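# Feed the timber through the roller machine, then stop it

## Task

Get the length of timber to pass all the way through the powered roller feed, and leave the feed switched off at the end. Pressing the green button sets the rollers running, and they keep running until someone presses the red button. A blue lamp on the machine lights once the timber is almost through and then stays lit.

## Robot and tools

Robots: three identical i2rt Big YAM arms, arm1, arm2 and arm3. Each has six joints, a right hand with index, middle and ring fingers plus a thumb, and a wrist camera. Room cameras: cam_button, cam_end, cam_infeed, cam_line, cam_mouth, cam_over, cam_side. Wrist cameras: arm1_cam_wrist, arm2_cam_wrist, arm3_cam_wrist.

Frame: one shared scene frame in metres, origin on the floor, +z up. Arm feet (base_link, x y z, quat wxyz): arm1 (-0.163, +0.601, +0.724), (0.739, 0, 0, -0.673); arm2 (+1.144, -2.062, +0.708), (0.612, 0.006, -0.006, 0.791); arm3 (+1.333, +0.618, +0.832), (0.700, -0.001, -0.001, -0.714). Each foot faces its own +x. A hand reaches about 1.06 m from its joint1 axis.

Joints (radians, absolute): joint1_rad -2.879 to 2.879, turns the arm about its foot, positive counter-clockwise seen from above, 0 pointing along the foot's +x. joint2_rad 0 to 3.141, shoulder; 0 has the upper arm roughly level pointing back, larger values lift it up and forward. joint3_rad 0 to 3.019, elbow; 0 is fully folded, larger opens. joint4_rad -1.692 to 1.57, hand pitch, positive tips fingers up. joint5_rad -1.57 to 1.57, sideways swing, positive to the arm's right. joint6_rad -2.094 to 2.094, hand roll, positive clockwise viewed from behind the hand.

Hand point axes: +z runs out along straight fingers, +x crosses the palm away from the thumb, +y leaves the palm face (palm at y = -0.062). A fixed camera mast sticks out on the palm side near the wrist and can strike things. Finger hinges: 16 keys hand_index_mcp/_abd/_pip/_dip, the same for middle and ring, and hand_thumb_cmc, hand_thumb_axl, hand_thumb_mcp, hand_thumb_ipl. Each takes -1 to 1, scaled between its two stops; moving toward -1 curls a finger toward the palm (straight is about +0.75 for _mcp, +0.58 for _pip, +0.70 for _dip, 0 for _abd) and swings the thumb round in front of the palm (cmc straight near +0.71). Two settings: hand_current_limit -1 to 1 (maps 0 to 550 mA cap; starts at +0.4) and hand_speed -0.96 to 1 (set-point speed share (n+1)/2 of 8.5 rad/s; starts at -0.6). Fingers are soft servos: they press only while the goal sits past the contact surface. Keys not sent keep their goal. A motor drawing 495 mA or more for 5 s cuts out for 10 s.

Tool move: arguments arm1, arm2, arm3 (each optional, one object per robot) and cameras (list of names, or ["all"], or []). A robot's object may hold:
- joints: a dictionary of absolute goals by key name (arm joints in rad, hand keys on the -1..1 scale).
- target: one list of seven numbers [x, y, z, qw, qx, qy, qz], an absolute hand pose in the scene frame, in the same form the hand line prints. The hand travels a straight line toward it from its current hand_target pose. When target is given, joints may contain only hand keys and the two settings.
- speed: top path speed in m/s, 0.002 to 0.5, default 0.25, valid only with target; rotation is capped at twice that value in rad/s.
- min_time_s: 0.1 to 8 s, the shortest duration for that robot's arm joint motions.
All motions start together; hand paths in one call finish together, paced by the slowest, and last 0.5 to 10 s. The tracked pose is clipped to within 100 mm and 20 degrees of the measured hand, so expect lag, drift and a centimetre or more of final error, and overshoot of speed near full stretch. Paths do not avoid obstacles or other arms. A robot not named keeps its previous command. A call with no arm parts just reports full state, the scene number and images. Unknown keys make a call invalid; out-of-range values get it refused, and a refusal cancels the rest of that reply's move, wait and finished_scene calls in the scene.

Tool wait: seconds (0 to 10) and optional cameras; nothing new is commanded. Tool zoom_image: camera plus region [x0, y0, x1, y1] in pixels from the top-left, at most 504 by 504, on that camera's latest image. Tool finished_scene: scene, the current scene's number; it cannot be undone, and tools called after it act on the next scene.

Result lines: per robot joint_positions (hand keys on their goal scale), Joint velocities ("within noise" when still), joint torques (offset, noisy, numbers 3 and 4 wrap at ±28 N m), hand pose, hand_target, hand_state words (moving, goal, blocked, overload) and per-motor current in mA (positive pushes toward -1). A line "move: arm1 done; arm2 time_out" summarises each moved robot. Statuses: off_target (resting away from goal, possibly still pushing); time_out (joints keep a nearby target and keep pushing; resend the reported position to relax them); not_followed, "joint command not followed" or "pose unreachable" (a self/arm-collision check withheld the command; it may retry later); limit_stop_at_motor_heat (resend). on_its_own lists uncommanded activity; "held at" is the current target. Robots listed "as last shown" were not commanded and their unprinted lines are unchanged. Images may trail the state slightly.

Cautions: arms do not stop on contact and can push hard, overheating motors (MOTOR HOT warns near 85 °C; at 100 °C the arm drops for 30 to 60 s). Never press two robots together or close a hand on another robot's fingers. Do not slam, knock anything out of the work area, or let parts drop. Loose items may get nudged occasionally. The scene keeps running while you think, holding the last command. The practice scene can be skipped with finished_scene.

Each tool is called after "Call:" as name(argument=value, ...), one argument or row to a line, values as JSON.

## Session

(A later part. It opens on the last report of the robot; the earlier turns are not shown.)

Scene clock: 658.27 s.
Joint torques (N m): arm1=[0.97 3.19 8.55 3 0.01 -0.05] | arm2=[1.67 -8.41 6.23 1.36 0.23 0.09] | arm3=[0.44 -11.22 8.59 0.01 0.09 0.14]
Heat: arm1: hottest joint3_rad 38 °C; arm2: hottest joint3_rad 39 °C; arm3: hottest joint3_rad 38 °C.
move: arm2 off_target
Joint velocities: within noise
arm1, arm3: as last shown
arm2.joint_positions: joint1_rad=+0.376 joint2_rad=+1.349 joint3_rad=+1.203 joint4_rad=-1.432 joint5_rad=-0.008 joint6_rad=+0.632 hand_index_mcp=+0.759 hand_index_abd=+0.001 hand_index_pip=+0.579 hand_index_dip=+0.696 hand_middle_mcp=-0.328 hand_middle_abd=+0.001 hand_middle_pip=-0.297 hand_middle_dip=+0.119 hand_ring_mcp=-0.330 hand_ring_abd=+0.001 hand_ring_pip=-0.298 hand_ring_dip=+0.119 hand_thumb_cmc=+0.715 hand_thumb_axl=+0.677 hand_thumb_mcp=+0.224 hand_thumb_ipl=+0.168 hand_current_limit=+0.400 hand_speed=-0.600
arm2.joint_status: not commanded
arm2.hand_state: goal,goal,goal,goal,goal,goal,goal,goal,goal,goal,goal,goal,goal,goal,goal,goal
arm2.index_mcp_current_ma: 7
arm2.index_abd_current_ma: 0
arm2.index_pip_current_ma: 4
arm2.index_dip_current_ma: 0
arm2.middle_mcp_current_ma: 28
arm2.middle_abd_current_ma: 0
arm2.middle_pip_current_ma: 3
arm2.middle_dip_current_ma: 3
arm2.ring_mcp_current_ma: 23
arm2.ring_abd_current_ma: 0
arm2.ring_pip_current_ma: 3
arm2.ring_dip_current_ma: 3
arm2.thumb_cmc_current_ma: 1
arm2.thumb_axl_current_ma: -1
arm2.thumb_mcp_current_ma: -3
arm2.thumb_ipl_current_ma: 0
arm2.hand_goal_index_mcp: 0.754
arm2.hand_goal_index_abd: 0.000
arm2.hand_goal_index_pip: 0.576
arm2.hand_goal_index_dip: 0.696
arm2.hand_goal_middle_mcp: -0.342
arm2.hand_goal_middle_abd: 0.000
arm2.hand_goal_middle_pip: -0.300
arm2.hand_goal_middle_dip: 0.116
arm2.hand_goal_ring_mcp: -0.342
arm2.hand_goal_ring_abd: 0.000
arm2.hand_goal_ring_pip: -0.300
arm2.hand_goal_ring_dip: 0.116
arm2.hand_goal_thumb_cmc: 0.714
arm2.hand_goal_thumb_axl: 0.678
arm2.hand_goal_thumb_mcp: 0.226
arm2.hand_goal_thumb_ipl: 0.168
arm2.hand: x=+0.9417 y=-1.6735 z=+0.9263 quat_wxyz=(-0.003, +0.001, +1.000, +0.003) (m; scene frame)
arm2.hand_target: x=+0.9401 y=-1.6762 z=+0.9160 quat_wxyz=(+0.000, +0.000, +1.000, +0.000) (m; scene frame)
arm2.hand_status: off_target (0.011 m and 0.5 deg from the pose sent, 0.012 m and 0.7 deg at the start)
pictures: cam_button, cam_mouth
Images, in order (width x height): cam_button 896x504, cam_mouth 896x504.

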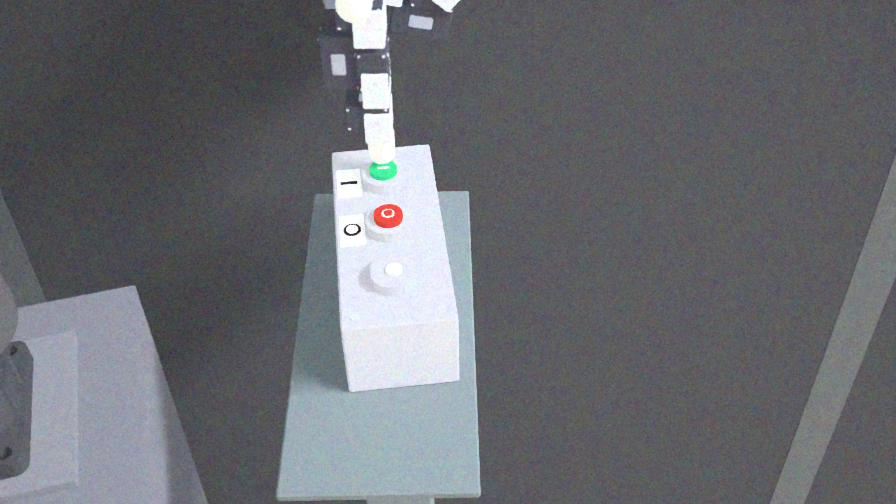

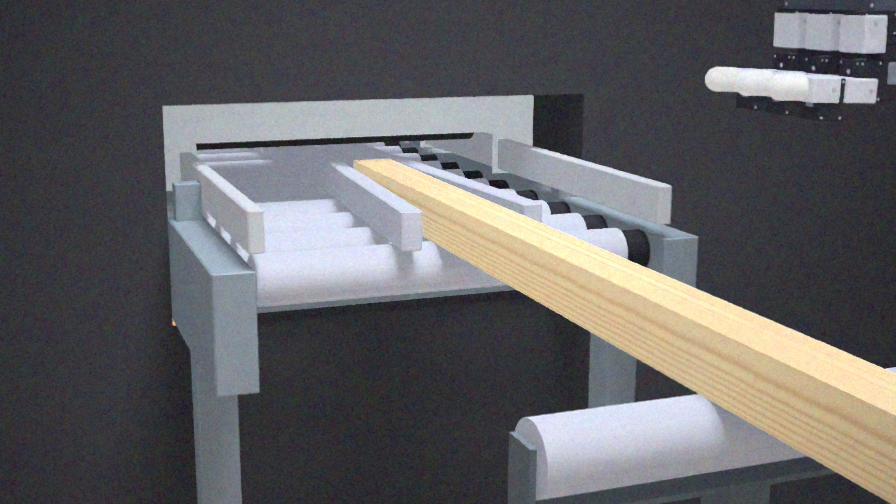

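Call:
move(
  arm2={"target": [0.944, -1.676, 0.900, 0, 0, 1, 0], "speed": 0.03},
  cameras=["cam_button", "cam_mouth"],
)

Call:
zoom_image(
  camera="cam_button",
  region=[310, 60, 490, 260],
)

Scene clock: 661.90 s.
Joint torques (N m): arm1=[0.79 3.31 8.53 3 0.01 -0.04] | arm2=[1.2 -6.65 5.37 1.62 0.11 0.01] | arm3=[0.03 -11.52 8.59 -0.05 0.1 0.14]
Heat: arm1: hottest joint3_rad 38 °C; arm2: hottest joint3_rad 38 °C; arm3: hottest joint3_rad 38 °C.
move: arm2 off_target
Joint velocities: within noise
arm1: as last shown
arm2.joint_positions: joint1_rad=+0.376 joint2_rad=+1.329 joint3_rad=+1.173 joint4_rad=-1.396 joint5_rad=-0.005 joint6_rad=+0.632 hand_index_mcp=+0.767 hand_index_abd=+0.000 hand_index_pip=+0.586 hand_index_dip=+0.699 hand_middle_mcp=-0.328 hand_middle_abd=+0.001 hand_middle_pip=-0.297 hand_middle_dip=+0.119 hand_ring_mcp=-0.330 hand_ring_abd=+0.001 hand_ring_pip=-0.298 hand_ring_dip=+0.119 hand_thumb_cmc=+0.715 hand_thumb_axl=+0.677 hand_thumb_mcp=+0.224 hand_thumb_ipl=+0.168 hand_current_limit=+0.400 hand_speed=-0.600
arm2.joint_status: not commanded
arm2.hand_state: goal,goal,goal,goal,goal,goal,goal,goal,goal,goal,goal,goal,goal,goal,goal,goal
arm2.index_mcp_current_ma: 25
arm2.index_abd_current_ma: 0
arm2.index_pip_current_ma: 16
arm2.index_dip_current_ma: 4
arm2.middle_mcp_current_ma: 28
arm2.middle_abd_current_ma: 0
arm2.middle_pip_current_ma: 3
arm2.middle_dip_current_ma: 3
arm2.ring_mcp_current_ma: 23
arm2.ring_abd_current_ma: 0
arm2.ring_pip_current_ma: 3
arm2.ring_dip_current_ma: 3
arm2.thumb_cmc_current_ma: 1
arm2.thumb_axl_current_ma: -1
arm2.thumb_mcp_current_ma: -3
arm2.thumb_ipl_current_ma: 0
arm2.hand_goal_index_mcp: 0.754
arm2.hand_goal_index_abd: 0.000
arm2.hand_goal_index_pip: 0.576
arm2.hand_goal_index_dip: 0.696
arm2.hand_goal_middle_mcp: -0.342
arm2.hand_goal_middle_abd: 0.000
arm2.hand_goal_middle_pip: -0.300
arm2.hand_goal_middle_dip: 0.116
arm2.hand_goal_ring_mcp: -0.342
arm2.hand_goal_ring_abd: 0.000
arm2.hand_goal_ring_pip: -0.300
arm2.hand_goal_ring_dip: 0.116
arm2.hand_goal_thumb_cmc: 0.714
arm2.hand_goal_thumb_axl: 0.678
arm2.hand_goal_thumb_mcp: 0.226
arm2.hand_goal_thumb_ipl: 0.168
arm2.hand: x=+0.9433 y=-1.6747 z=+0.9238 quat_wxyz=(-0.009, +0.001, +1.000, +0.015) (m; scene frame)
arm2.hand_target: x=+0.9445 y=-1.6769 z=+0.9006 quat_wxyz=(+0.000, +0.000, +1.000, +0.000) (m; scene frame)
arm2.hand_status: off_target (0.024 m and 2.0 deg from the pose sent, 0.027 m and 0.5 deg at the start)
arm3.joint_positions: joint1_rad=-0.150 joint2_rad=+1.457 joint3_rad=+0.940 joint4_rad=-1.075 joint5_rad=-0.003 joint6_rad=-0.168 hand_index_mcp=+0.759 hand_index_abd=-0.002 hand_index_pip=-0.781 hand_index_dip=+0.699 hand_middle_mcp=+0.759 hand_middle_abd=+0.000 hand_middle_pip=-0.783 hand_middle_dip=+0.700 hand_ring_mcp=+0.758 hand_ring_abd=+0.002 hand_ring_pip=-0.783 hand_ring_dip=+0.700 hand_thumb_cmc=-0.573 hand_thumb_axl=+0.676 hand_thumb_mcp=+0.214 hand_thumb_ipl=+0.163 hand_current_limit=+0.400 hand_speed=-0.600
arm3.joint_status: not commanded
arm3.hand_state: goal,goal,goal,goal,goal,goal,goal,goal,goal,goal,goal,goal,goal,goal,goal,goal
arm3.index_mcp_current_ma: 4
arm3.index_abd_current_ma: -1
arm3.index_pip_current_ma: 8
arm3.index_dip_current_ma: 2
arm3.middle_mcp_current_ma: 4
arm3.middle_abd_current_ma: 0
arm3.middle_pip_current_ma: 6
arm3.middle_dip_current_ma: 2
arm3.ring_mcp_current_ma: 3
arm3.ring_abd_current_ma: 1
arm3.ring_pip_current_ma: 6
arm3.ring_dip_current_ma: 2
arm3.thumb_cmc_current_ma: -2
arm3.thumb_axl_current_ma: -2
arm3.thumb_mcp_current_ma: -19
arm3.thumb_ipl_current_ma: -5
arm3.hand_goal_index_mcp: 0.754
arm3.hand_goal_index_abd: 0.000
arm3.hand_goal_index_pip: -0.790
arm3.hand_goal_index_dip: 0.696
arm3.hand_goal_middle_mcp: 0.754
arm3.hand_goal_middle_abd: 0.000
arm3.hand_goal_middle_pip: -0.790
arm3.hand_goal_middle_dip: 0.696
arm3.hand_goal_ring_mcp: 0.754
arm3.hand_goal_ring_abd: 0.000
arm3.hand_goal_ring_pip: -0.790
arm3.hand_goal_ring_dip: 0.696
arm3.hand_goal_thumb_cmc: -0.570
arm3.hand_goal_thumb_axl: 0.678
arm3.hand_goal_thumb_mcp: 0.226
arm3.hand_goal_thumb_ipl: 0.168
arm3.hand: x=+1.2470 y=+0.1653 z=+0.9094 quat_wxyz=(-0.009, +1.000, -0.001, +0.003) (m; scene frame)
arm3.hand_target: x=+1.2501 y=+0.1601 z=+0.9201 quat_wxyz=(+0.000, +1.000, +0.000, +0.000) (m; scene frame)
arm3.hand_status: not commanded
pictures: cam_button, cam_mouth
Images, in order (width x height): cam_button 896x504, cam_mouth 896x504.

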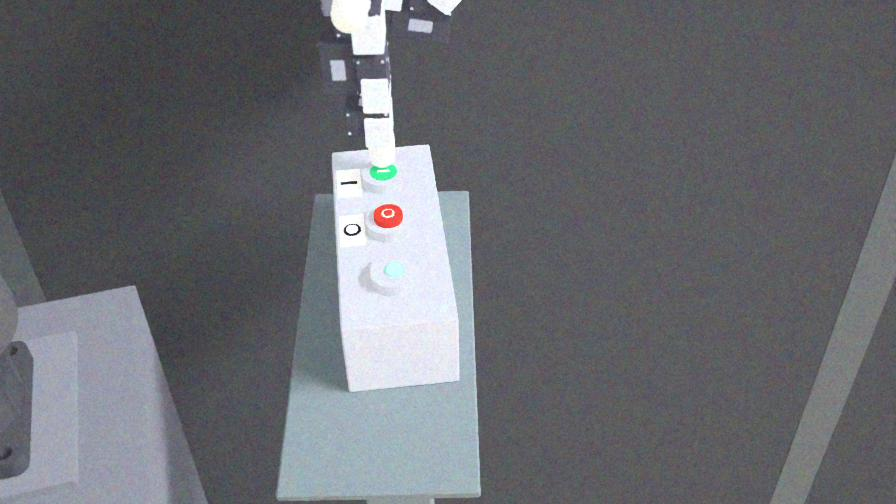

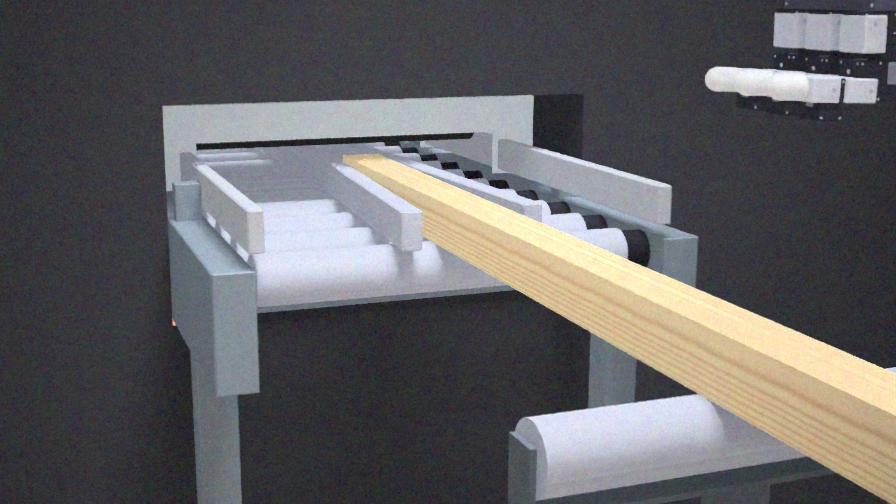

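Scaled by 2.520 from the camera's 896x504 image, which has a finer 1280x720 frame.

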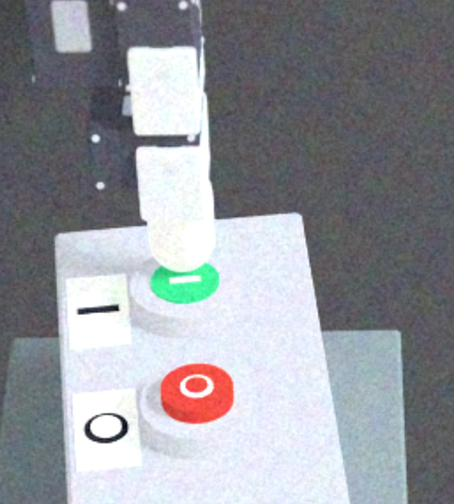

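Call:
move(
  arm2={"target": [0.942, -1.676, 0.940, 0, 0, 1, 0], "speed": 0.1},
  cameras=["cam_button", "cam_mouth", "cam_over"],
)

Call:
move(
  arm2={"target": [0.996, -1.672, 0.938, 0, 0, 1, 0], "speed": 0.1},
  cameras=["cam_button", "cam_mouth", "cam_over", "cam_line"],
)

Scene clock: 667.80 s.
Joint torques (N m): arm1=[0.79 3.14 8.57 3.02 0.02 -0.05] | arm2=[1.44 -7.77 11.21 0.24 0.21 0.05] | arm3=[0.38 -11.22 8.58 0.1 0.09 0.12]
Heat: arm1: hottest joint3_rad 38 °C; arm2: hottest joint3_rad 37 °C; arm3: hottest joint3_rad 38 °C.
move: arm2 off_target
Joint velocities: within noise
arm1, arm3: as last shown
arm2.joint_positions: joint1_rad=+0.376 joint2_rad=+1.331 joint3_rad=+1.189 joint4_rad=-1.468 joint5_rad=-0.007 joint6_rad=+0.632 hand_index_mcp=+0.748 hand_index_abd=-0.004 hand_index_pip=+0.572 hand_index_dip=+0.693 hand_middle_mcp=-0.328 hand_middle_abd=+0.001 hand_middle_pip=-0.297 hand_middle_dip=+0.119 hand_ring_mcp=-0.330 hand_ring_abd=+0.001 hand_ring_pip=-0.298 hand_ring_dip=+0.119 hand_thumb_cmc=+0.715 hand_thumb_axl=+0.677 hand_thumb_mcp=+0.224 hand_thumb_ipl=+0.168 hand_current_limit=+0.400 hand_speed=-0.600
arm2.joint_status: not commanded
arm2.hand_state: goal,goal,goal,goal,goal,goal,goal,goal,goal,goal,goal,goal,goal,goal,goal,goal
arm2.index_mcp_current_ma: -9
arm2.index_abd_current_ma: -5
arm2.index_pip_current_ma: -5
arm2.index_dip_current_ma: -3
arm2.middle_mcp_current_ma: 28
arm2.middle_abd_current_ma: 0
arm2.middle_pip_current_ma: 3
arm2.middle_dip_current_ma: 3
arm2.ring_mcp_current_ma: 23
arm2.ring_abd_current_ma: 0
arm2.ring_pip_current_ma: 3
arm2.ring_dip_current_ma: 3
arm2.thumb_cmc_current_ma: 1
arm2.thumb_axl_current_ma: -1
arm2.thumb_mcp_current_ma: -3
arm2.thumb_ipl_current_ma: 0
arm2.hand_goal_index_mcp: 0.754
arm2.hand_goal_index_abd: 0.000
arm2.hand_goal_index_pip: 0.576
arm2.hand_goal_index_dip: 0.696
arm2.hand_goal_middle_mcp: -0.342
arm2.hand_goal_middle_abd: 0.000
arm2.hand_goal_middle_pip: -0.300
arm2.hand_goal_middle_dip: 0.116
arm2.hand_goal_ring_mcp: -0.342
arm2.hand_goal_ring_abd: 0.000
arm2.hand_goal_ring_pip: -0.300
arm2.hand_goal_ring_dip: 0.116
arm2.hand_goal_thumb_cmc: 0.714
arm2.hand_goal_thumb_axl: 0.678
arm2.hand_goal_thumb_mcp: 0.226
arm2.hand_goal_thumb_ipl: 0.168
arm2.hand: x=+0.9503 y=-1.6851 z=+0.9258 quat_wxyz=(+0.007, +0.001, +1.000, -0.009) (m; scene frame)
arm2.hand_target: x=+0.9422 y=-1.6765 z=+0.9399 quat_wxyz=(+0.000, +0.000, +1.000, +0.000) (m; scene frame)
arm2.hand_status: off_target (0.019 m and 1.3 deg from the pose sent, 0.016 m and 2.0 deg at the start)
pictures: cam_button, cam_mouth, cam_over
Images, in order (width x height): cam_button 896x504, cam_mouth 896x504, cam_over 896x504.

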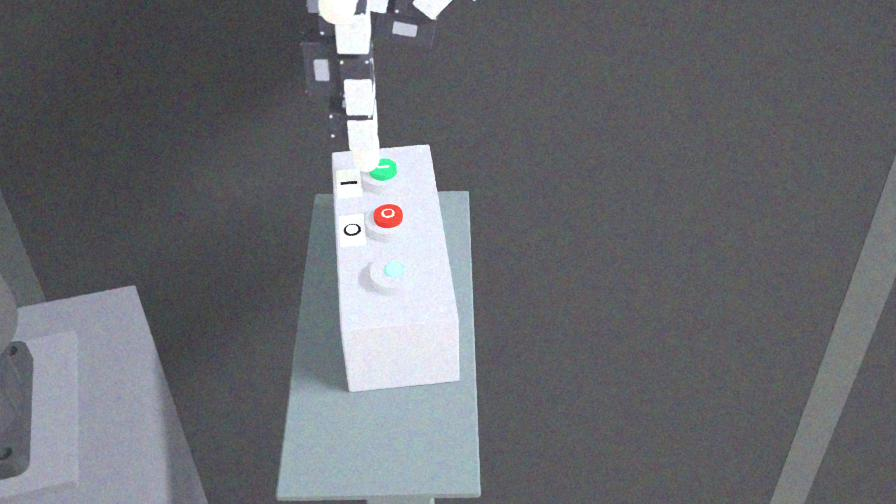

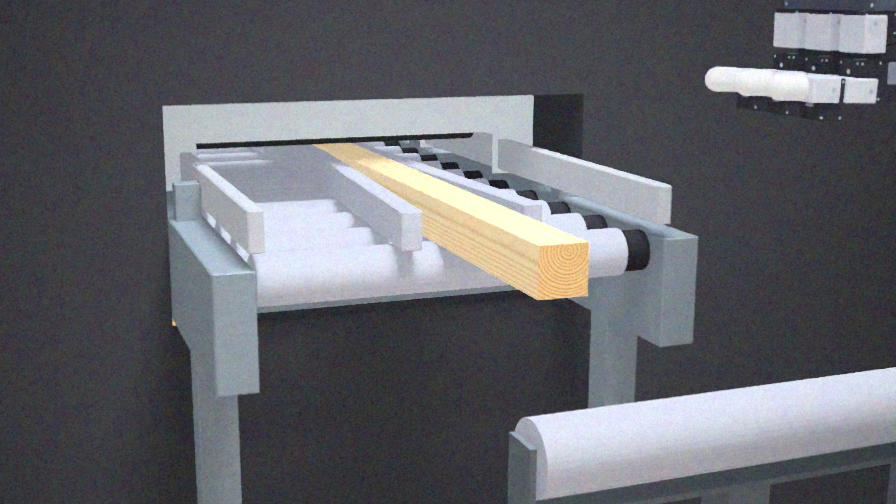

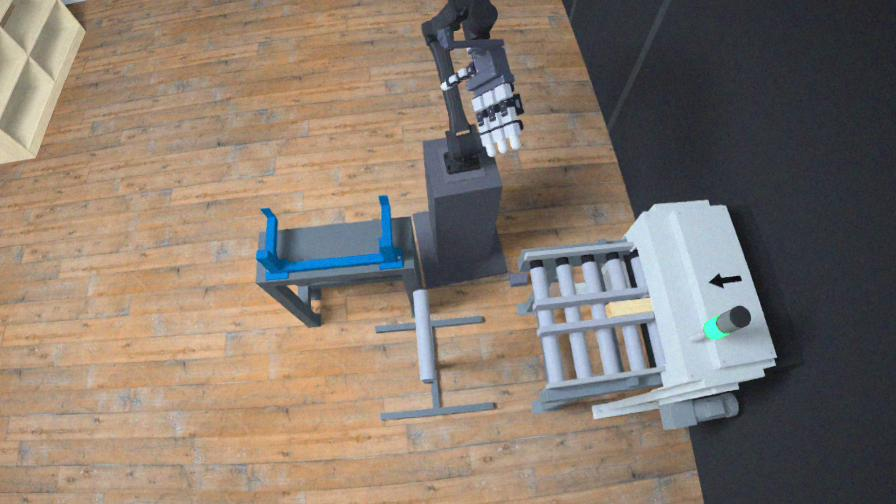

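Scene clock: 669.20 s.
Joint torques (N m): arm1=[0.67 3.14 8.5 2.99 0.01 -0.04] | arm2=[0.5 -8.29 7.1 0.35 0.22 -0.05] | arm3=[0.5 -11.34 8.62 0.05 0.1 0.15]
Heat: arm1: hottest joint3_rad 38 °C; arm2: hottest joint3_rad 37 °C; arm3: hottest joint3_rad 38 °C.
move: arm2 done
Joint velocities: within noise
arm1, arm3: as last shown
arm2.joint_positions: joint1_rad=+0.260 joint2_rad=+1.282 joint3_rad=+1.179 joint4_rad=-1.471 joint5_rad=-0.006 joint6_rad=+0.515 hand_index_mcp=+0.751 hand_index_abd=-0.003 hand_index_pip=+0.573 hand_index_dip=+0.694 hand_middle_mcp=-0.328 hand_middle_abd=+0.001 hand_middle_pip=-0.297 hand_middle_dip=+0.119 hand_ring_mcp=-0.330 hand_ring_abd=+0.001 hand_ring_pip=-0.298 hand_ring_dip=+0.119 hand_thumb_cmc=+0.715 hand_thumb_axl=+0.677 hand_thumb_mcp=+0.224 hand_thumb_ipl=+0.168 hand_current_limit=+0.400 hand_speed=-0.600
arm2.joint_status: not commanded
arm2.hand_state: goal,goal,goal,goal,goal,goal,goal,goal,goal,goal,goal,goal,goal,goal,goal,goal
arm2.index_mcp_current_ma: -4
arm2.index_abd_current_ma: -3
arm2.index_pip_current_ma: -3
arm2.index_dip_current_ma: -2
arm2.middle_mcp_current_ma: 28
arm2.middle_abd_current_ma: 0
arm2.middle_pip_current_ma: 3
arm2.middle_dip_current_ma: 3
arm2.ring_mcp_current_ma: 23
arm2.ring_abd_current_ma: 0
arm2.ring_pip_current_ma: 3
arm2.ring_dip_current_ma: 3
arm2.thumb_cmc_current_ma: 1
arm2.thumb_axl_current_ma: -1
arm2.thumb_mcp_current_ma: -3
arm2.thumb_ipl_current_ma: 0
arm2.hand_goal_index_mcp: 0.754
arm2.hand_goal_index_abd: 0.000
arm2.hand_goal_index_pip: 0.576
arm2.hand_goal_index_dip: 0.696
arm2.hand_goal_middle_mcp: -0.342
arm2.hand_goal_middle_abd: 0.000
arm2.hand_goal_middle_pip: -0.300
arm2.hand_goal_middle_dip: 0.116
arm2.hand_goal_ring_mcp: -0.342
arm2.hand_goal_ring_abd: 0.000
arm2.hand_goal_ring_pip: -0.300
arm2.hand_goal_ring_dip: 0.116
arm2.hand_goal_thumb_cmc: 0.714
arm2.hand_goal_thumb_axl: 0.678
arm2.hand_goal_thumb_mcp: 0.226
arm2.hand_goal_thumb_ipl: 0.168
arm2.hand: x=+0.9900 y=-1.6691 z=+0.9406 quat_wxyz=(-0.003, +0.000, +1.000, +0.005) (m; scene frame)
arm2.hand_target: x=+0.9959 y=-1.6720 z=+0.9380 quat_wxyz=(+0.000, +0.000, +1.000, +0.000) (m; scene frame)
arm2.hand_status: done (0.007 m and 0.7 deg from the pose sent, 0.049 m and 1.3 deg at the start)
pictures: cam_button, cam_line, cam_mouth, cam_over
Images, in order (width x height): cam_button 896x504, cam_line 896x504, cam_mouth 896x504, cam_over 896x504.

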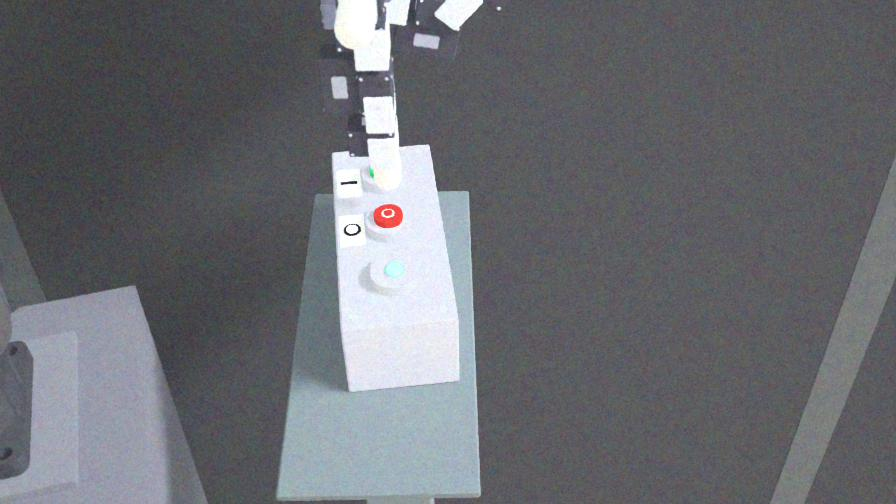

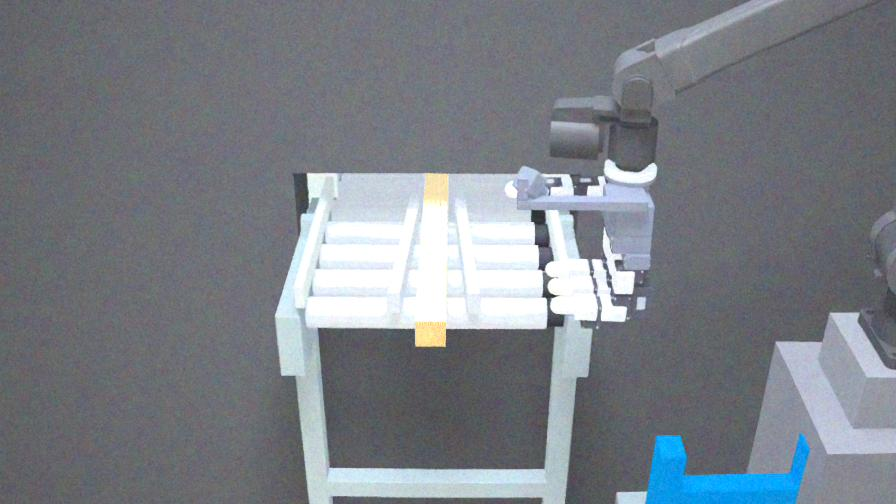

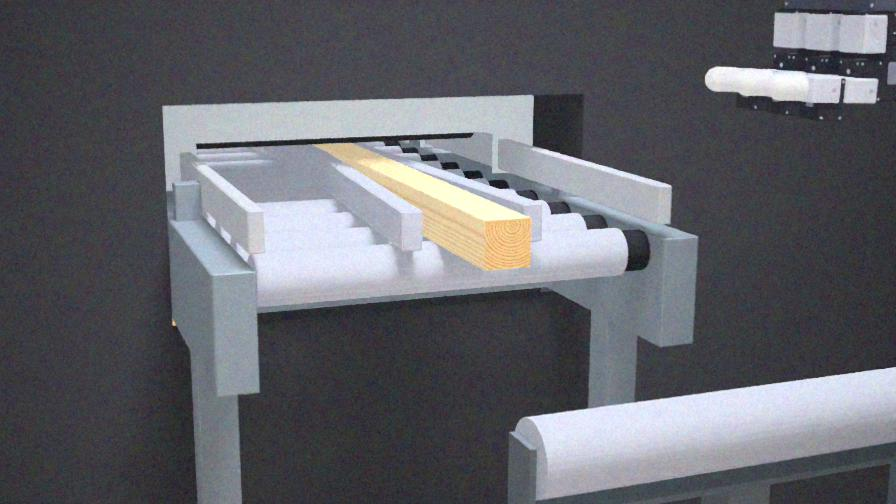

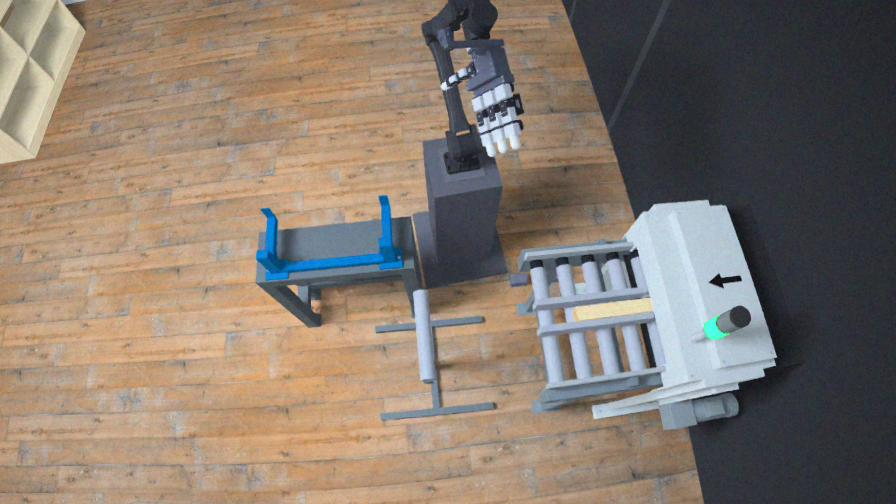

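Call:
move(
  arm2={"target": [1.008, -1.672, 0.932, 0, 0, 1, 0], "speed": 0.1},
  cameras=["cam_button", "cam_mouth", "cam_over"],
)

Scene clock: 674.83 s.
Joint torques (N m): arm1=[0.79 3.19 8.51 2.99 0.01 -0.04] | arm2=[0.38 -8.59 7.05 0.87 0.24 -0.06] | arm3=[0.32 -11.58 8.58 0.05 0.09 0.12]
Heat: arm1: hottest joint3_rad 38 °C; arm2: hottest joint3_rad 37 °C; arm3: hottest joint3_rad 38 °C.
move: arm2 done
Joint velocities: within noise
arm1, arm3: as last shown
arm2.joint_positions: joint1_rad=+0.231 joint2_rad=+1.274 joint3_rad=+1.152 joint4_rad=-1.471 joint5_rad=-0.006 joint6_rad=+0.485 hand_index_mcp=+0.751 hand_index_abd=-0.003 hand_index_pip=+0.573 hand_index_dip=+0.694 hand_middle_mcp=-0.328 hand_middle_abd=+0.001 hand_middle_pip=-0.297 hand_middle_dip=+0.119 hand_ring_mcp=-0.330 hand_ring_abd=+0.001 hand_ring_pip=-0.298 hand_ring_dip=+0.119 hand_thumb_cmc=+0.715 hand_thumb_axl=+0.677 hand_thumb_mcp=+0.224 hand_thumb_ipl=+0.168 hand_current_limit=+0.400 hand_speed=-0.600
arm2.joint_status: not commanded
arm2.hand_state: goal,goal,goal,goal,goal,goal,goal,goal,goal,goal,goal,goal,goal,goal,goal,goal
arm2.index_mcp_current_ma: -4
arm2.index_abd_current_ma: -3
arm2.index_pip_current_ma: -3
arm2.index_dip_current_ma: -2
arm2.middle_mcp_current_ma: 28
arm2.middle_abd_current_ma: 0
arm2.middle_pip_current_ma: 3
arm2.middle_dip_current_ma: 3
arm2.ring_mcp_current_ma: 23
arm2.ring_abd_current_ma: 0
arm2.ring_pip_current_ma: 3
arm2.ring_dip_current_ma: 3
arm2.thumb_cmc_current_ma: 1
arm2.thumb_axl_current_ma: -1
arm2.thumb_mcp_current_ma: -3
arm2.thumb_ipl_current_ma: 0
arm2.hand_goal_index_mcp: 0.754
arm2.hand_goal_index_abd: 0.000
arm2.hand_goal_index_pip: 0.576
arm2.hand_goal_index_dip: 0.696
arm2.hand_goal_middle_mcp: -0.342
arm2.hand_goal_middle_abd: 0.000
arm2.hand_goal_middle_pip: -0.300
arm2.hand_goal_middle_dip: 0.116
arm2.hand_goal_ring_mcp: -0.342
arm2.hand_goal_ring_abd: 0.000
arm2.hand_goal_ring_pip: -0.300
arm2.hand_goal_ring_dip: 0.116
arm2.hand_goal_thumb_cmc: 0.714
arm2.hand_goal_thumb_axl: 0.678
arm2.hand_goal_thumb_mcp: 0.226
arm2.hand_goal_thumb_ipl: 0.168
arm2.hand: x=+1.0030 y=-1.6717 z=+0.9321 quat_wxyz=(+0.001, +0.000, +1.000, -0.003) (m; scene frame)
arm2.hand_target: x=+1.0079 y=-1.6720 z=+0.9321 quat_wxyz=(+0.000, +0.000, +1.000, +0.000) (m; scene frame)
arm2.hand_status: done (0.005 m and 0.3 deg from the pose sent, 0.020 m and 0.7 deg at the start)
pictures: cam_button, cam_mouth, cam_over
Images, in order (width x height): cam_button 896x504, cam_mouth 896x504, cam_over 896x504.

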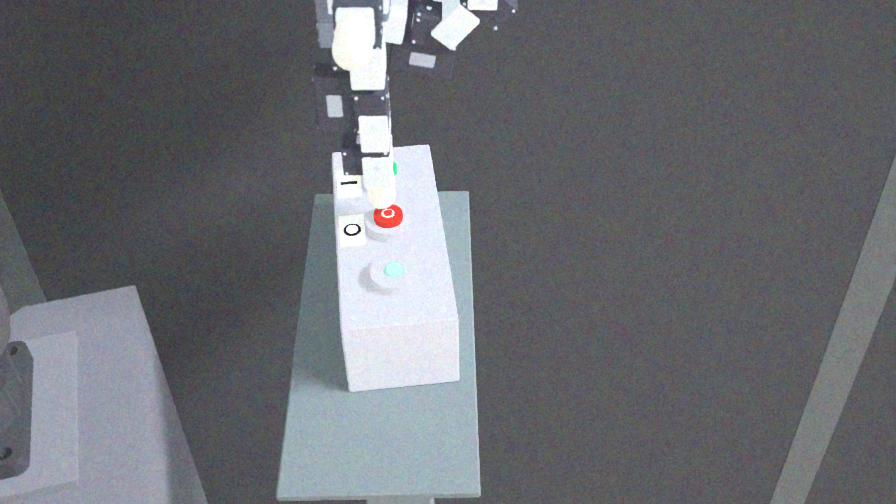

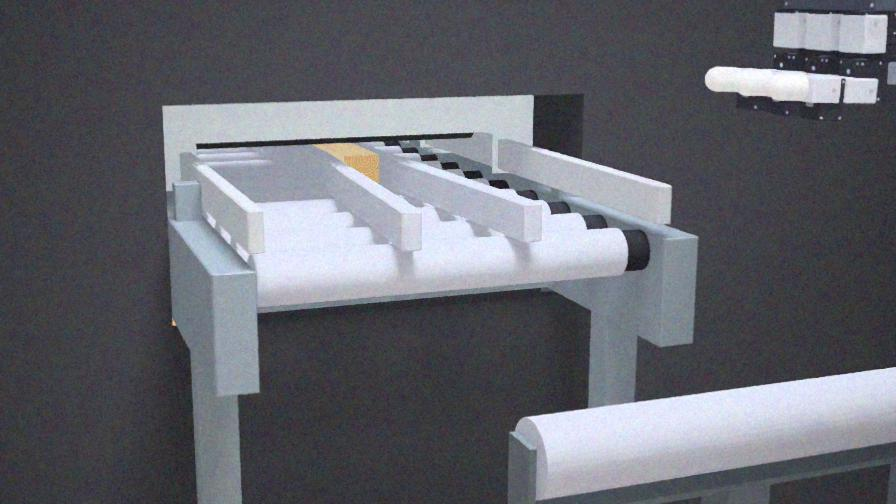

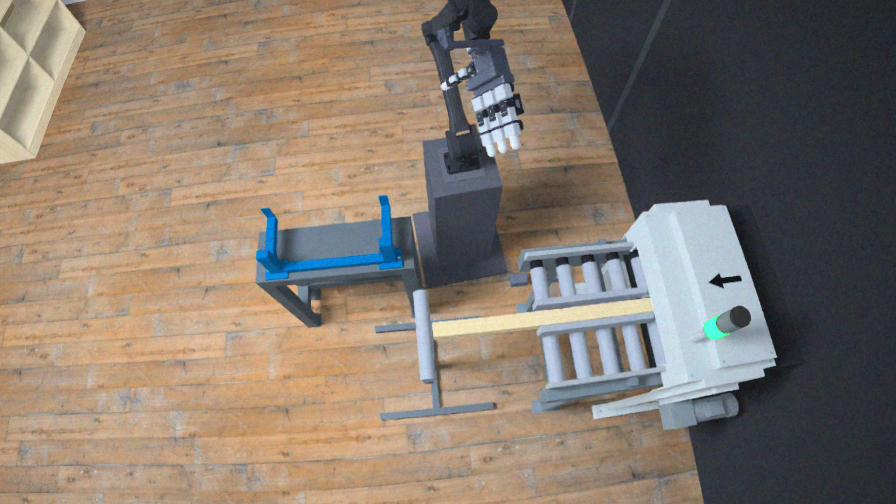

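Call:
move(
  arm2={"target": [1.009, -1.668, 0.930, 0, 0, 1, 0], "speed": 0.05},
  cameras=["cam_over", "cam_mouth"],
)

Scene clock: 677.97 s.
Joint torques (N m): arm1=[0.97 3.19 8.54 3 0.01 -0.04] | arm2=[0.38 -7.82 7.21 1.1 0.25 -0.06] | arm3=[0.56 -11.16 8.65 -0.01 0.08 0.13]
Heat: arm1: hottest joint3_rad 38 °C; arm2: hottest joint3_rad 37 °C; arm3: hottest joint3_rad 38 °C.
move: arm2 done
Joint velocities: within noise
arm1.joint_positions: joint1_rad=+0.096 joint2_rad=+0.624 joint3_rad=+1.487 joint4_rad=-1.369 joint5_rad=+0.003 joint6_rad=+1.175 hand_index_mcp=+0.754 hand_index_abd=+0.001 hand_index_pip=+0.577 hand_index_dip=+0.696 hand_middle_mcp=+0.754 hand_middle_abd=+0.001 hand_middle_pip=+0.577 hand_middle_dip=+0.696 hand_ring_mcp=+0.754 hand_ring_abd=+0.000 hand_ring_pip=+0.577 hand_ring_dip=+0.696 hand_thumb_cmc=+0.714 hand_thumb_axl=+0.677 hand_thumb_mcp=+0.226 hand_thumb_ipl=+0.168 hand_current_limit=+0.400 hand_speed=-0.600
arm1.joint_status: not commanded
arm1.hand_state: goal,goal,goal,goal,goal,goal,goal,goal,goal,goal,goal,goal,goal,goal,goal,goal
arm1.index_mcp_current_ma: 0
arm1.index_abd_current_ma: 0
arm1.index_pip_current_ma: 0
arm1.index_dip_current_ma: 0
arm1.middle_mcp_current_ma: 0
arm1.middle_abd_current_ma: 0
arm1.middle_pip_current_ma: 0
arm1.middle_dip_current_ma: 0
arm1.ring_mcp_current_ma: 0
arm1.ring_abd_current_ma: 0
arm1.ring_pip_current_ma: 0
arm1.ring_dip_current_ma: 0
arm1.thumb_cmc_current_ma: 0
arm1.thumb_axl_current_ma: 0
arm1.thumb_mcp_current_ma: 0
arm1.thumb_ipl_current_ma: 0
arm1.hand_goal_index_mcp: 0.754
arm1.hand_goal_index_abd: 0.000
arm1.hand_goal_index_pip: 0.576
arm1.hand_goal_index_dip: 0.696
arm1.hand_goal_middle_mcp: 0.754
arm1.hand_goal_middle_abd: 0.000
arm1.hand_goal_middle_pip: 0.576
arm1.hand_goal_middle_dip: 0.696
arm1.hand_goal_ring_mcp: 0.754
arm1.hand_goal_ring_abd: 0.000
arm1.hand_goal_ring_pip: 0.576
arm1.hand_goal_ring_dip: 0.696
arm1.hand_goal_thumb_cmc: 0.714
arm1.hand_goal_thumb_axl: 0.678
arm1.hand_goal_thumb_mcp: 0.226
arm1.hand_goal_thumb_ipl: 0.168
arm1.hand: x=-0.2073 y=+0.3639 z=+1.3119 quat_wxyz=(+0.395, +0.759, -0.408, +0.319) (m; scene frame)
arm1.hand_target: x=-0.2079 y=+0.3671 z=+1.3225 quat_wxyz=(+0.403, +0.753, -0.405, +0.326) (m; scene frame)
arm1.hand_status: not commanded
arm2.joint_positions: joint1_rad=+0.225 joint2_rad=+1.274 joint3_rad=+1.152 joint4_rad=-1.471 joint5_rad=-0.006 joint6_rad=+0.477 hand_index_mcp=+0.751 hand_index_abd=-0.003 hand_index_pip=+0.573 hand_index_dip=+0.694 hand_middle_mcp=-0.328 hand_middle_abd=+0.001 hand_middle_pip=-0.297 hand_middle_dip=+0.119 hand_ring_mcp=-0.330 hand_ring_abd=+0.001 hand_ring_pip=-0.298 hand_ring_dip=+0.119 hand_thumb_cmc=+0.715 hand_thumb_axl=+0.677 hand_thumb_mcp=+0.224 hand_thumb_ipl=+0.168 hand_current_limit=+0.400 hand_speed=-0.600
arm2.joint_status: not commanded
arm2.hand_state: goal,goal,goal,goal,goal,goal,goal,goal,goal,goal,goal,goal,goal,goal,goal,goal
arm2.index_mcp_current_ma: -4
arm2.index_abd_current_ma: -3
arm2.index_pip_current_ma: -3
arm2.index_dip_current_ma: -2
arm2.middle_mcp_current_ma: 28
arm2.middle_abd_current_ma: 0
arm2.middle_pip_current_ma: 3
arm2.middle_dip_current_ma: 3
arm2.ring_mcp_current_ma: 23
arm2.ring_abd_current_ma: 0
arm2.ring_pip_current_ma: 3
arm2.ring_dip_current_ma: 3
arm2.thumb_cmc_current_ma: 1
arm2.thumb_axl_current_ma: -1
arm2.thumb_mcp_current_ma: -3
arm2.thumb_ipl_current_ma: 0
arm2.hand_goal_index_mcp: 0.754
arm2.hand_goal_index_abd: 0.000
arm2.hand_goal_index_pip: 0.576
arm2.hand_goal_index_dip: 0.696
arm2.hand_goal_middle_mcp: -0.342
arm2.hand_goal_middle_abd: 0.000
arm2.hand_goal_middle_pip: -0.300
arm2.hand_goal_middle_dip: 0.116
arm2.hand_goal_ring_mcp: -0.342
arm2.hand_goal_ring_abd: 0.000
arm2.hand_goal_ring_pip: -0.300
arm2.hand_goal_ring_dip: 0.116
arm2.hand_goal_thumb_cmc: 0.714
arm2.hand_goal_thumb_axl: 0.678
arm2.hand_goal_thumb_mcp: 0.226
arm2.hand_goal_thumb_ipl: 0.168
arm2.hand: x=+1.0049 y=-1.6706 z=+0.9321 quat_wxyz=(+0.001, -0.001, +1.000, -0.003) (m; scene frame)
arm2.hand_target: x=+1.0089 y=-1.6681 z=+0.9301 quat_wxyz=(+0.000, +0.000, +1.000, +0.000) (m; scene frame)
arm2.hand_status: done (0.005 m and 0.3 deg from the pose sent, 0.007 m and 0.3 deg at the start)
arm3: as last shown
pictures: cam_mouth, cam_over
Images, in order (width x height): cam_mouth 896x504, cam_over 896x504.

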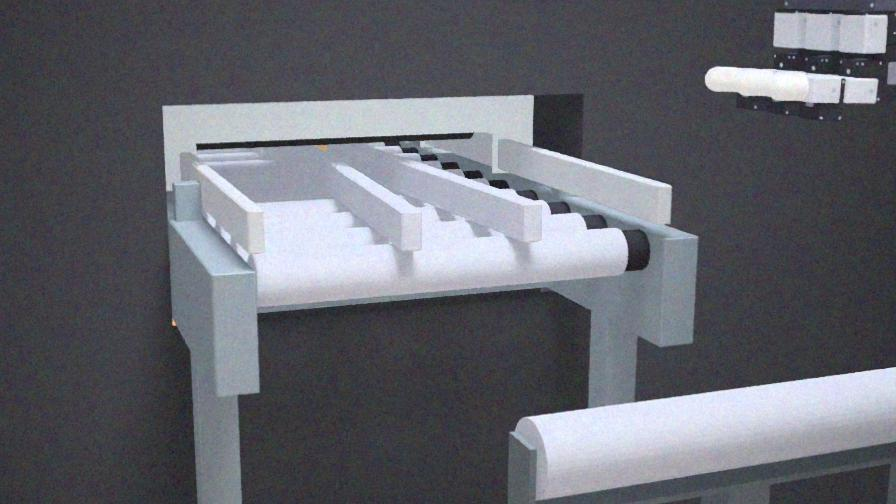

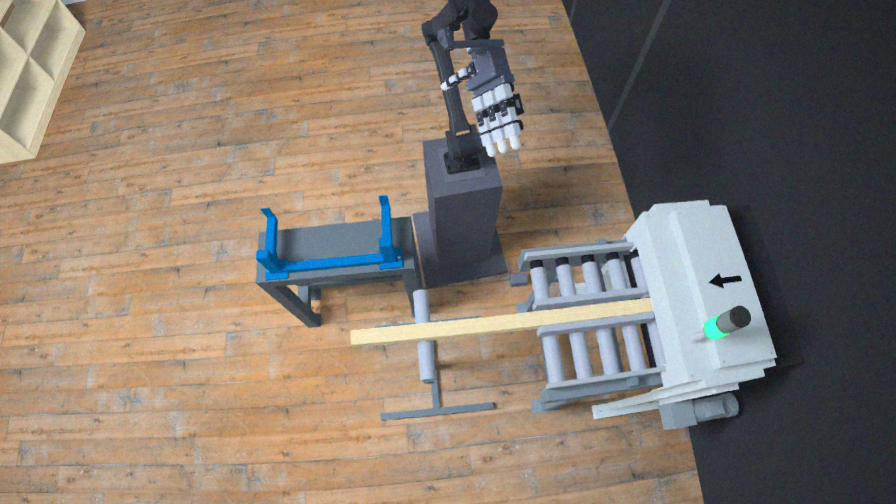

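Call:
wait(
  seconds=0.1,
  cameras=["cam_over"],
)

Scene clock: 679.30 s.
Joint torques (N m): arm1=[0.79 3.25 8.55 2.96 0 -0.04] | arm2=[0.32 -7.82 7.24 1.09 0.25 -0.06] | arm3=[0.44 -11.46 8.65 0.02 0.09 0.14]
Heat: arm1: hottest joint3_rad 38 °C; arm2: hottest joint3_rad 36 °C; arm3: hottest joint3_rad 38 °C.
Joint velocities: within noise
arm1.joint_positions: joint1_rad=+0.096 joint2_rad=+0.624 joint3_rad=+1.487 joint4_rad=-1.369 joint5_rad=+0.003 joint6_rad=+1.175 hand_index_mcp=+0.754 hand_index_abd=+0.001 hand_index_pip=+0.577 hand_index_dip=+0.696 hand_middle_mcp=+0.754 hand_middle_abd=+0.001 hand_middle_pip=+0.577 hand_middle_dip=+0.696 hand_ring_mcp=+0.754 hand_ring_abd=+0.000 hand_ring_pip=+0.577 hand_ring_dip=+0.696 hand_thumb_cmc=+0.714 hand_thumb_axl=+0.677 hand_thumb_mcp=+0.226 hand_thumb_ipl=+0.168 hand_current_limit=+0.400 hand_speed=-0.600
arm1.joint_status: not commanded
arm1.hand_state: goal,goal,goal,goal,goal,goal,goal,goal,goal,goal,goal,goal,goal,goal,goal,goal
arm1.index_mcp_current_ma: 0
arm1.index_abd_current_ma: 0
arm1.index_pip_current_ma: 0
arm1.index_dip_current_ma: 0
arm1.middle_mcp_current_ma: 0
arm1.middle_abd_current_ma: 0
arm1.middle_pip_current_ma: 0
arm1.middle_dip_current_ma: 0
arm1.ring_mcp_current_ma: 0
arm1.ring_abd_current_ma: 0
arm1.ring_pip_current_ma: 0
arm1.ring_dip_current_ma: 0
arm1.thumb_cmc_current_ma: 0
arm1.thumb_axl_current_ma: 0
arm1.thumb_mcp_current_ma: 0
arm1.thumb_ipl_current_ma: 0
arm1.hand_goal_index_mcp: 0.754
arm1.hand_goal_index_abd: 0.000
arm1.hand_goal_index_pip: 0.576
arm1.hand_goal_index_dip: 0.696
arm1.hand_goal_middle_mcp: 0.754
arm1.hand_goal_middle_abd: 0.000
arm1.hand_goal_middle_pip: 0.576
arm1.hand_goal_middle_dip: 0.696
arm1.hand_goal_ring_mcp: 0.754
arm1.hand_goal_ring_abd: 0.000
arm1.hand_goal_ring_pip: 0.576
arm1.hand_goal_ring_dip: 0.696
arm1.hand_goal_thumb_cmc: 0.714
arm1.hand_goal_thumb_axl: 0.678
arm1.hand_goal_thumb_mcp: 0.226
arm1.hand_goal_thumb_ipl: 0.168
arm1.hand: x=-0.2073 y=+0.3639 z=+1.3119 quat_wxyz=(+0.395, +0.759, -0.408, +0.319) (m; scene frame)
arm1.hand_target: x=-0.2079 y=+0.3671 z=+1.3225 quat_wxyz=(+0.403, +0.753, -0.405, +0.326) (m; scene frame)
arm1.hand_status: not commanded
arm2.joint_positions: joint1_rad=+0.225 joint2_rad=+1.274 joint3_rad=+1.152 joint4_rad=-1.471 joint5_rad=-0.006 joint6_rad=+0.477 hand_index_mcp=+0.751 hand_index_abd=-0.003 hand_index_pip=+0.573 hand_index_dip=+0.694 hand_middle_mcp=-0.328 hand_middle_abd=+0.001 hand_middle_pip=-0.297 hand_middle_dip=+0.119 hand_ring_mcp=-0.330 hand_ring_abd=+0.001 hand_ring_pip=-0.298 hand_ring_dip=+0.119 hand_thumb_cmc=+0.715 hand_thumb_axl=+0.677 hand_thumb_mcp=+0.224 hand_thumb_ipl=+0.168 hand_current_limit=+0.400 hand_speed=-0.600
arm2.joint_status: not commanded
arm2.hand_state: goal,goal,goal,goal,goal,goal,goal,goal,goal,goal,goal,goal,goal,goal,goal,goal
arm2.index_mcp_current_ma: -4
arm2.index_abd_current_ma: -3
arm2.index_pip_current_ma: -3
arm2.index_dip_current_ma: -2
arm2.middle_mcp_current_ma: 28
arm2.middle_abd_current_ma: 0
arm2.middle_pip_current_ma: 3
arm2.middle_dip_current_ma: 3
arm2.ring_mcp_current_ma: 23
arm2.ring_abd_current_ma: 0
arm2.ring_pip_current_ma: 3
arm2.ring_dip_current_ma: 3
arm2.thumb_cmc_current_ma: 1
arm2.thumb_axl_current_ma: -1
arm2.thumb_mcp_current_ma: -3
arm2.thumb_ipl_current_ma: 0
arm2.hand_goal_index_mcp: 0.754
arm2.hand_goal_index_abd: 0.000
arm2.hand_goal_index_pip: 0.576
arm2.hand_goal_index_dip: 0.696
arm2.hand_goal_middle_mcp: -0.342
arm2.hand_goal_middle_abd: 0.000
arm2.hand_goal_middle_pip: -0.300
arm2.hand_goal_middle_dip: 0.116
arm2.hand_goal_ring_mcp: -0.342
arm2.hand_goal_ring_abd: 0.000
arm2.hand_goal_ring_pip: -0.300
arm2.hand_goal_ring_dip: 0.116
arm2.hand_goal_thumb_cmc: 0.714
arm2.hand_goal_thumb_axl: 0.678
arm2.hand_goal_thumb_mcp: 0.226
arm2.hand_goal_thumb_ipl: 0.168
arm2.hand: x=+1.0049 y=-1.6706 z=+0.9321 quat_wxyz=(+0.001, -0.001, +1.000, -0.003) (m; scene frame)
arm2.hand_target: x=+1.0089 y=-1.6681 z=+0.9301 quat_wxyz=(+0.000, +0.000, +1.000, +0.000) (m; scene frame)
arm2.hand_status: done (0.005 m and 0.4 deg from the pose sent, 0.007 m and 0.3 deg at the start)
arm3.joint_positions: joint1_rad=-0.150 joint2_rad=+1.457 joint3_rad=+0.940 joint4_rad=-1.075 joint5_rad=-0.003 joint6_rad=-0.168 hand_index_mcp=+0.759 hand_index_abd=-0.002 hand_index_pip=-0.781 hand_index_dip=+0.699 hand_middle_mcp=+0.759 hand_middle_abd=+0.000 hand_middle_pip=-0.783 hand_middle_dip=+0.700 hand_ring_mcp=+0.758 hand_ring_abd=+0.002 hand_ring_pip=-0.783 hand_ring_dip=+0.700 hand_thumb_cmc=-0.573 hand_thumb_axl=+0.676 hand_thumb_mcp=+0.214 hand_thumb_ipl=+0.163 hand_current_limit=+0.400 hand_speed=-0.600
arm3.joint_status: not commanded
arm3.hand_state: goal,goal,goal,goal,goal,goal,goal,goal,goal,goal,goal,goal,goal,goal,goal,goal
arm3.index_mcp_current_ma: 4
arm3.index_abd_current_ma: -1
arm3.index_pip_current_ma: 8
arm3.index_dip_current_ma: 2
arm3.middle_mcp_current_ma: 4
arm3.middle_abd_current_ma: 0
arm3.middle_pip_current_ma: 6
arm3.middle_dip_current_ma: 2
arm3.ring_mcp_current_ma: 3
arm3.ring_abd_current_ma: 1
arm3.ring_pip_current_ma: 6
arm3.ring_dip_current_ma: 2
arm3.thumb_cmc_current_ma: -2
arm3.thumb_axl_current_ma: -2
arm3.thumb_mcp_current_ma: -19
arm3.thumb_ipl_current_ma: -5
arm3.hand_goal_index_mcp: 0.754
arm3.hand_goal_index_abd: 0.000
arm3.hand_goal_index_pip: -0.790
arm3.hand_goal_index_dip: 0.696
arm3.hand_goal_middle_mcp: 0.754
arm3.hand_goal_middle_abd: 0.000
arm3.hand_goal_middle_pip: -0.790
arm3.hand_goal_middle_dip: 0.696
arm3.hand_goal_ring_mcp: 0.754
arm3.hand_goal_ring_abd: 0.000
arm3.hand_goal_ring_pip: -0.790
arm3.hand_goal_ring_dip: 0.696
arm3.hand_goal_thumb_cmc: -0.570
arm3.hand_goal_thumb_axl: 0.678
arm3.hand_goal_thumb_mcp: 0.226
arm3.hand_goal_thumb_ipl: 0.168
arm3.hand: x=+1.2470 y=+0.1653 z=+0.9094 quat_wxyz=(-0.009, +1.000, -0.001, +0.003) (m; scene frame)
arm3.hand_target: x=+1.2501 y=+0.1601 z=+0.9201 quat_wxyz=(+0.000, +1.000, +0.000, +0.000) (m; scene frame)
arm3.hand_status: not commanded
wait: 0.10 s; at rest from the start
pictures: cam_over
Images, in order (width x height): cam_over 896x504.

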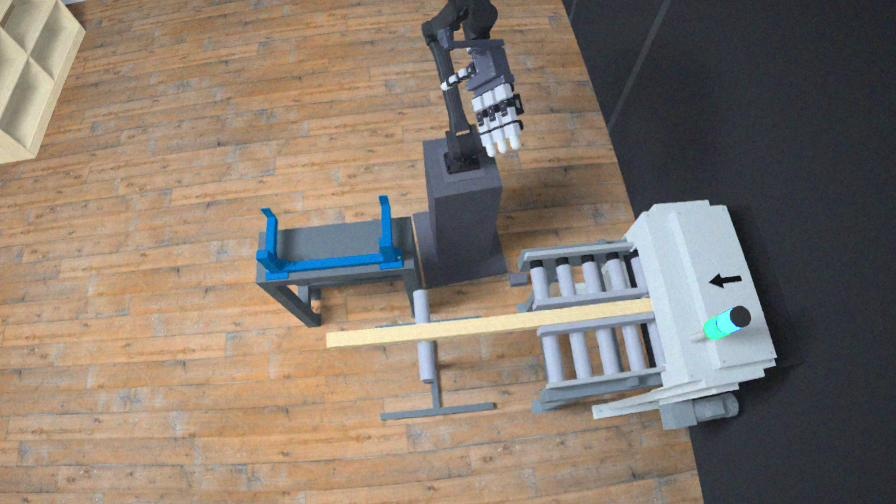

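Call:
move(
  arm2={"target": [1.010, -1.668, 0.902, 0, 0, 1, 0], "speed": 0.06},
  cameras=["cam_over", "cam_button", "cam_end"],
)

Scene clock: 683.60 s.
Joint torques (N m): arm1=[0.5 3.31 8.57 2.99 0 -0.04] | arm2=[0.32 -5.77 5.46 1.63 0.07 -0.07] | arm3=[0.56 -11.58 8.59 0.08 0.08 0.14]
Heat: arm1: hottest joint3_rad 38 °C; arm2: hottest joint3_rad 36 °C; arm3: hottest joint3_rad 38 °C.
move: arm2 off_target
Joint velocities: within noise
arm1, arm3: as last shown
arm2.joint_positions: joint1_rad=+0.223 joint2_rad=+1.258 joint3_rad=+1.109 joint4_rad=-1.408 joint5_rad=-0.002 joint6_rad=+0.476 hand_index_mcp=+0.770 hand_index_abd=-0.001 hand_index_pip=+0.588 hand_index_dip=+0.700 hand_middle_mcp=-0.328 hand_middle_abd=+0.001 hand_middle_pip=-0.297 hand_middle_dip=+0.119 hand_ring_mcp=-0.330 hand_ring_abd=+0.001 hand_ring_pip=-0.298 hand_ring_dip=+0.119 hand_thumb_cmc=+0.715 hand_thumb_axl=+0.677 hand_thumb_mcp=+0.224 hand_thumb_ipl=+0.168 hand_current_limit=+0.400 hand_speed=-0.600
arm2.joint_status: not commanded
arm2.hand_state: goal,goal,goal,goal,goal,goal,goal,goal,goal,goal,goal,goal,goal,goal,goal,goal
arm2.index_mcp_current_ma: 33
arm2.index_abd_current_ma: 0
arm2.index_pip_current_ma: 21
arm2.index_dip_current_ma: 5
arm2.middle_mcp_current_ma: 28
arm2.middle_abd_current_ma: 0
arm2.middle_pip_current_ma: 3
arm2.middle_dip_current_ma: 3
arm2.ring_mcp_current_ma: 23
arm2.ring_abd_current_ma: 0
arm2.ring_pip_current_ma: 3
arm2.ring_dip_current_ma: 3
arm2.thumb_cmc_current_ma: 1
arm2.thumb_axl_current_ma: -1
arm2.thumb_mcp_current_ma: -4
arm2.thumb_ipl_current_ma: 0
arm2.hand_goal_index_mcp: 0.754
arm2.hand_goal_index_abd: 0.000
arm2.hand_goal_index_pip: 0.576
arm2.hand_goal_index_dip: 0.696
arm2.hand_goal_middle_mcp: -0.342
arm2.hand_goal_middle_abd: 0.000
arm2.hand_goal_middle_pip: -0.300
arm2.hand_goal_middle_dip: 0.116
arm2.hand_goal_ring_mcp: -0.342
arm2.hand_goal_ring_abd: 0.000
arm2.hand_goal_ring_pip: -0.300
arm2.hand_goal_ring_dip: 0.116
arm2.hand_goal_thumb_cmc: 0.714
arm2.hand_goal_thumb_axl: 0.678
arm2.hand_goal_thumb_mcp: 0.226
arm2.hand_goal_thumb_ipl: 0.168
arm2.hand: x=+1.0055 y=-1.6685 z=+0.9235 quat_wxyz=(-0.005, -0.001, +1.000, +0.014) (m; scene frame)
arm2.hand_target: x=+1.0102 y=-1.6689 z=+0.9025 quat_wxyz=(+0.000, +0.000, +1.000, +0.000) (m; scene frame)
arm2.hand_status: off_target (0.022 m and 1.7 deg from the pose sent, 0.031 m and 0.4 deg at the start)
pictures: cam_button, cam_end, cam_over
Images, in order (width x height): cam_button 896x504, cam_end 896x504, cam_over 896x504.

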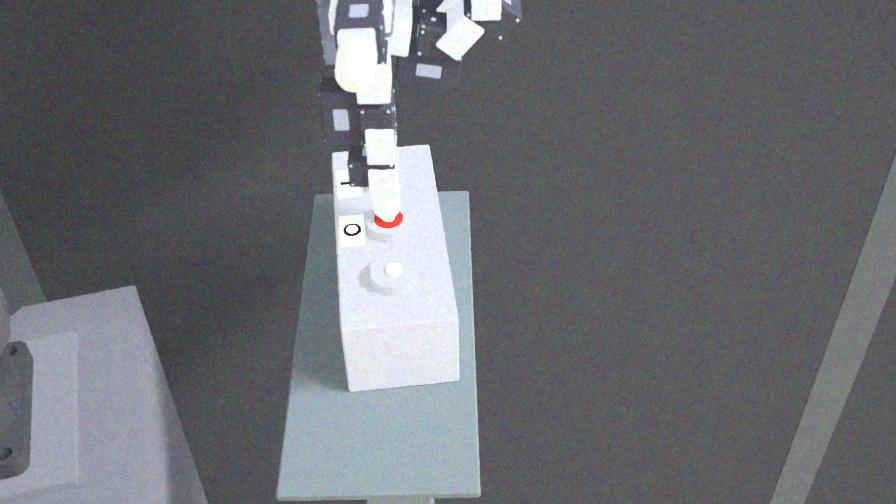

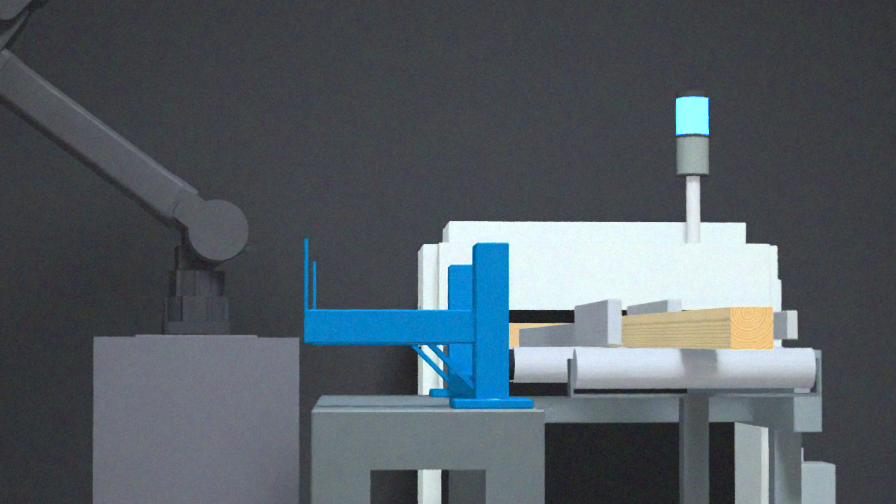

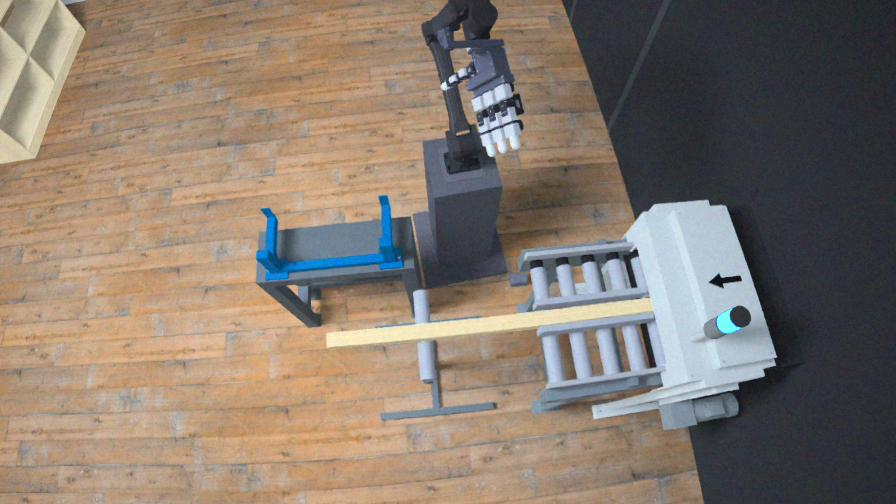

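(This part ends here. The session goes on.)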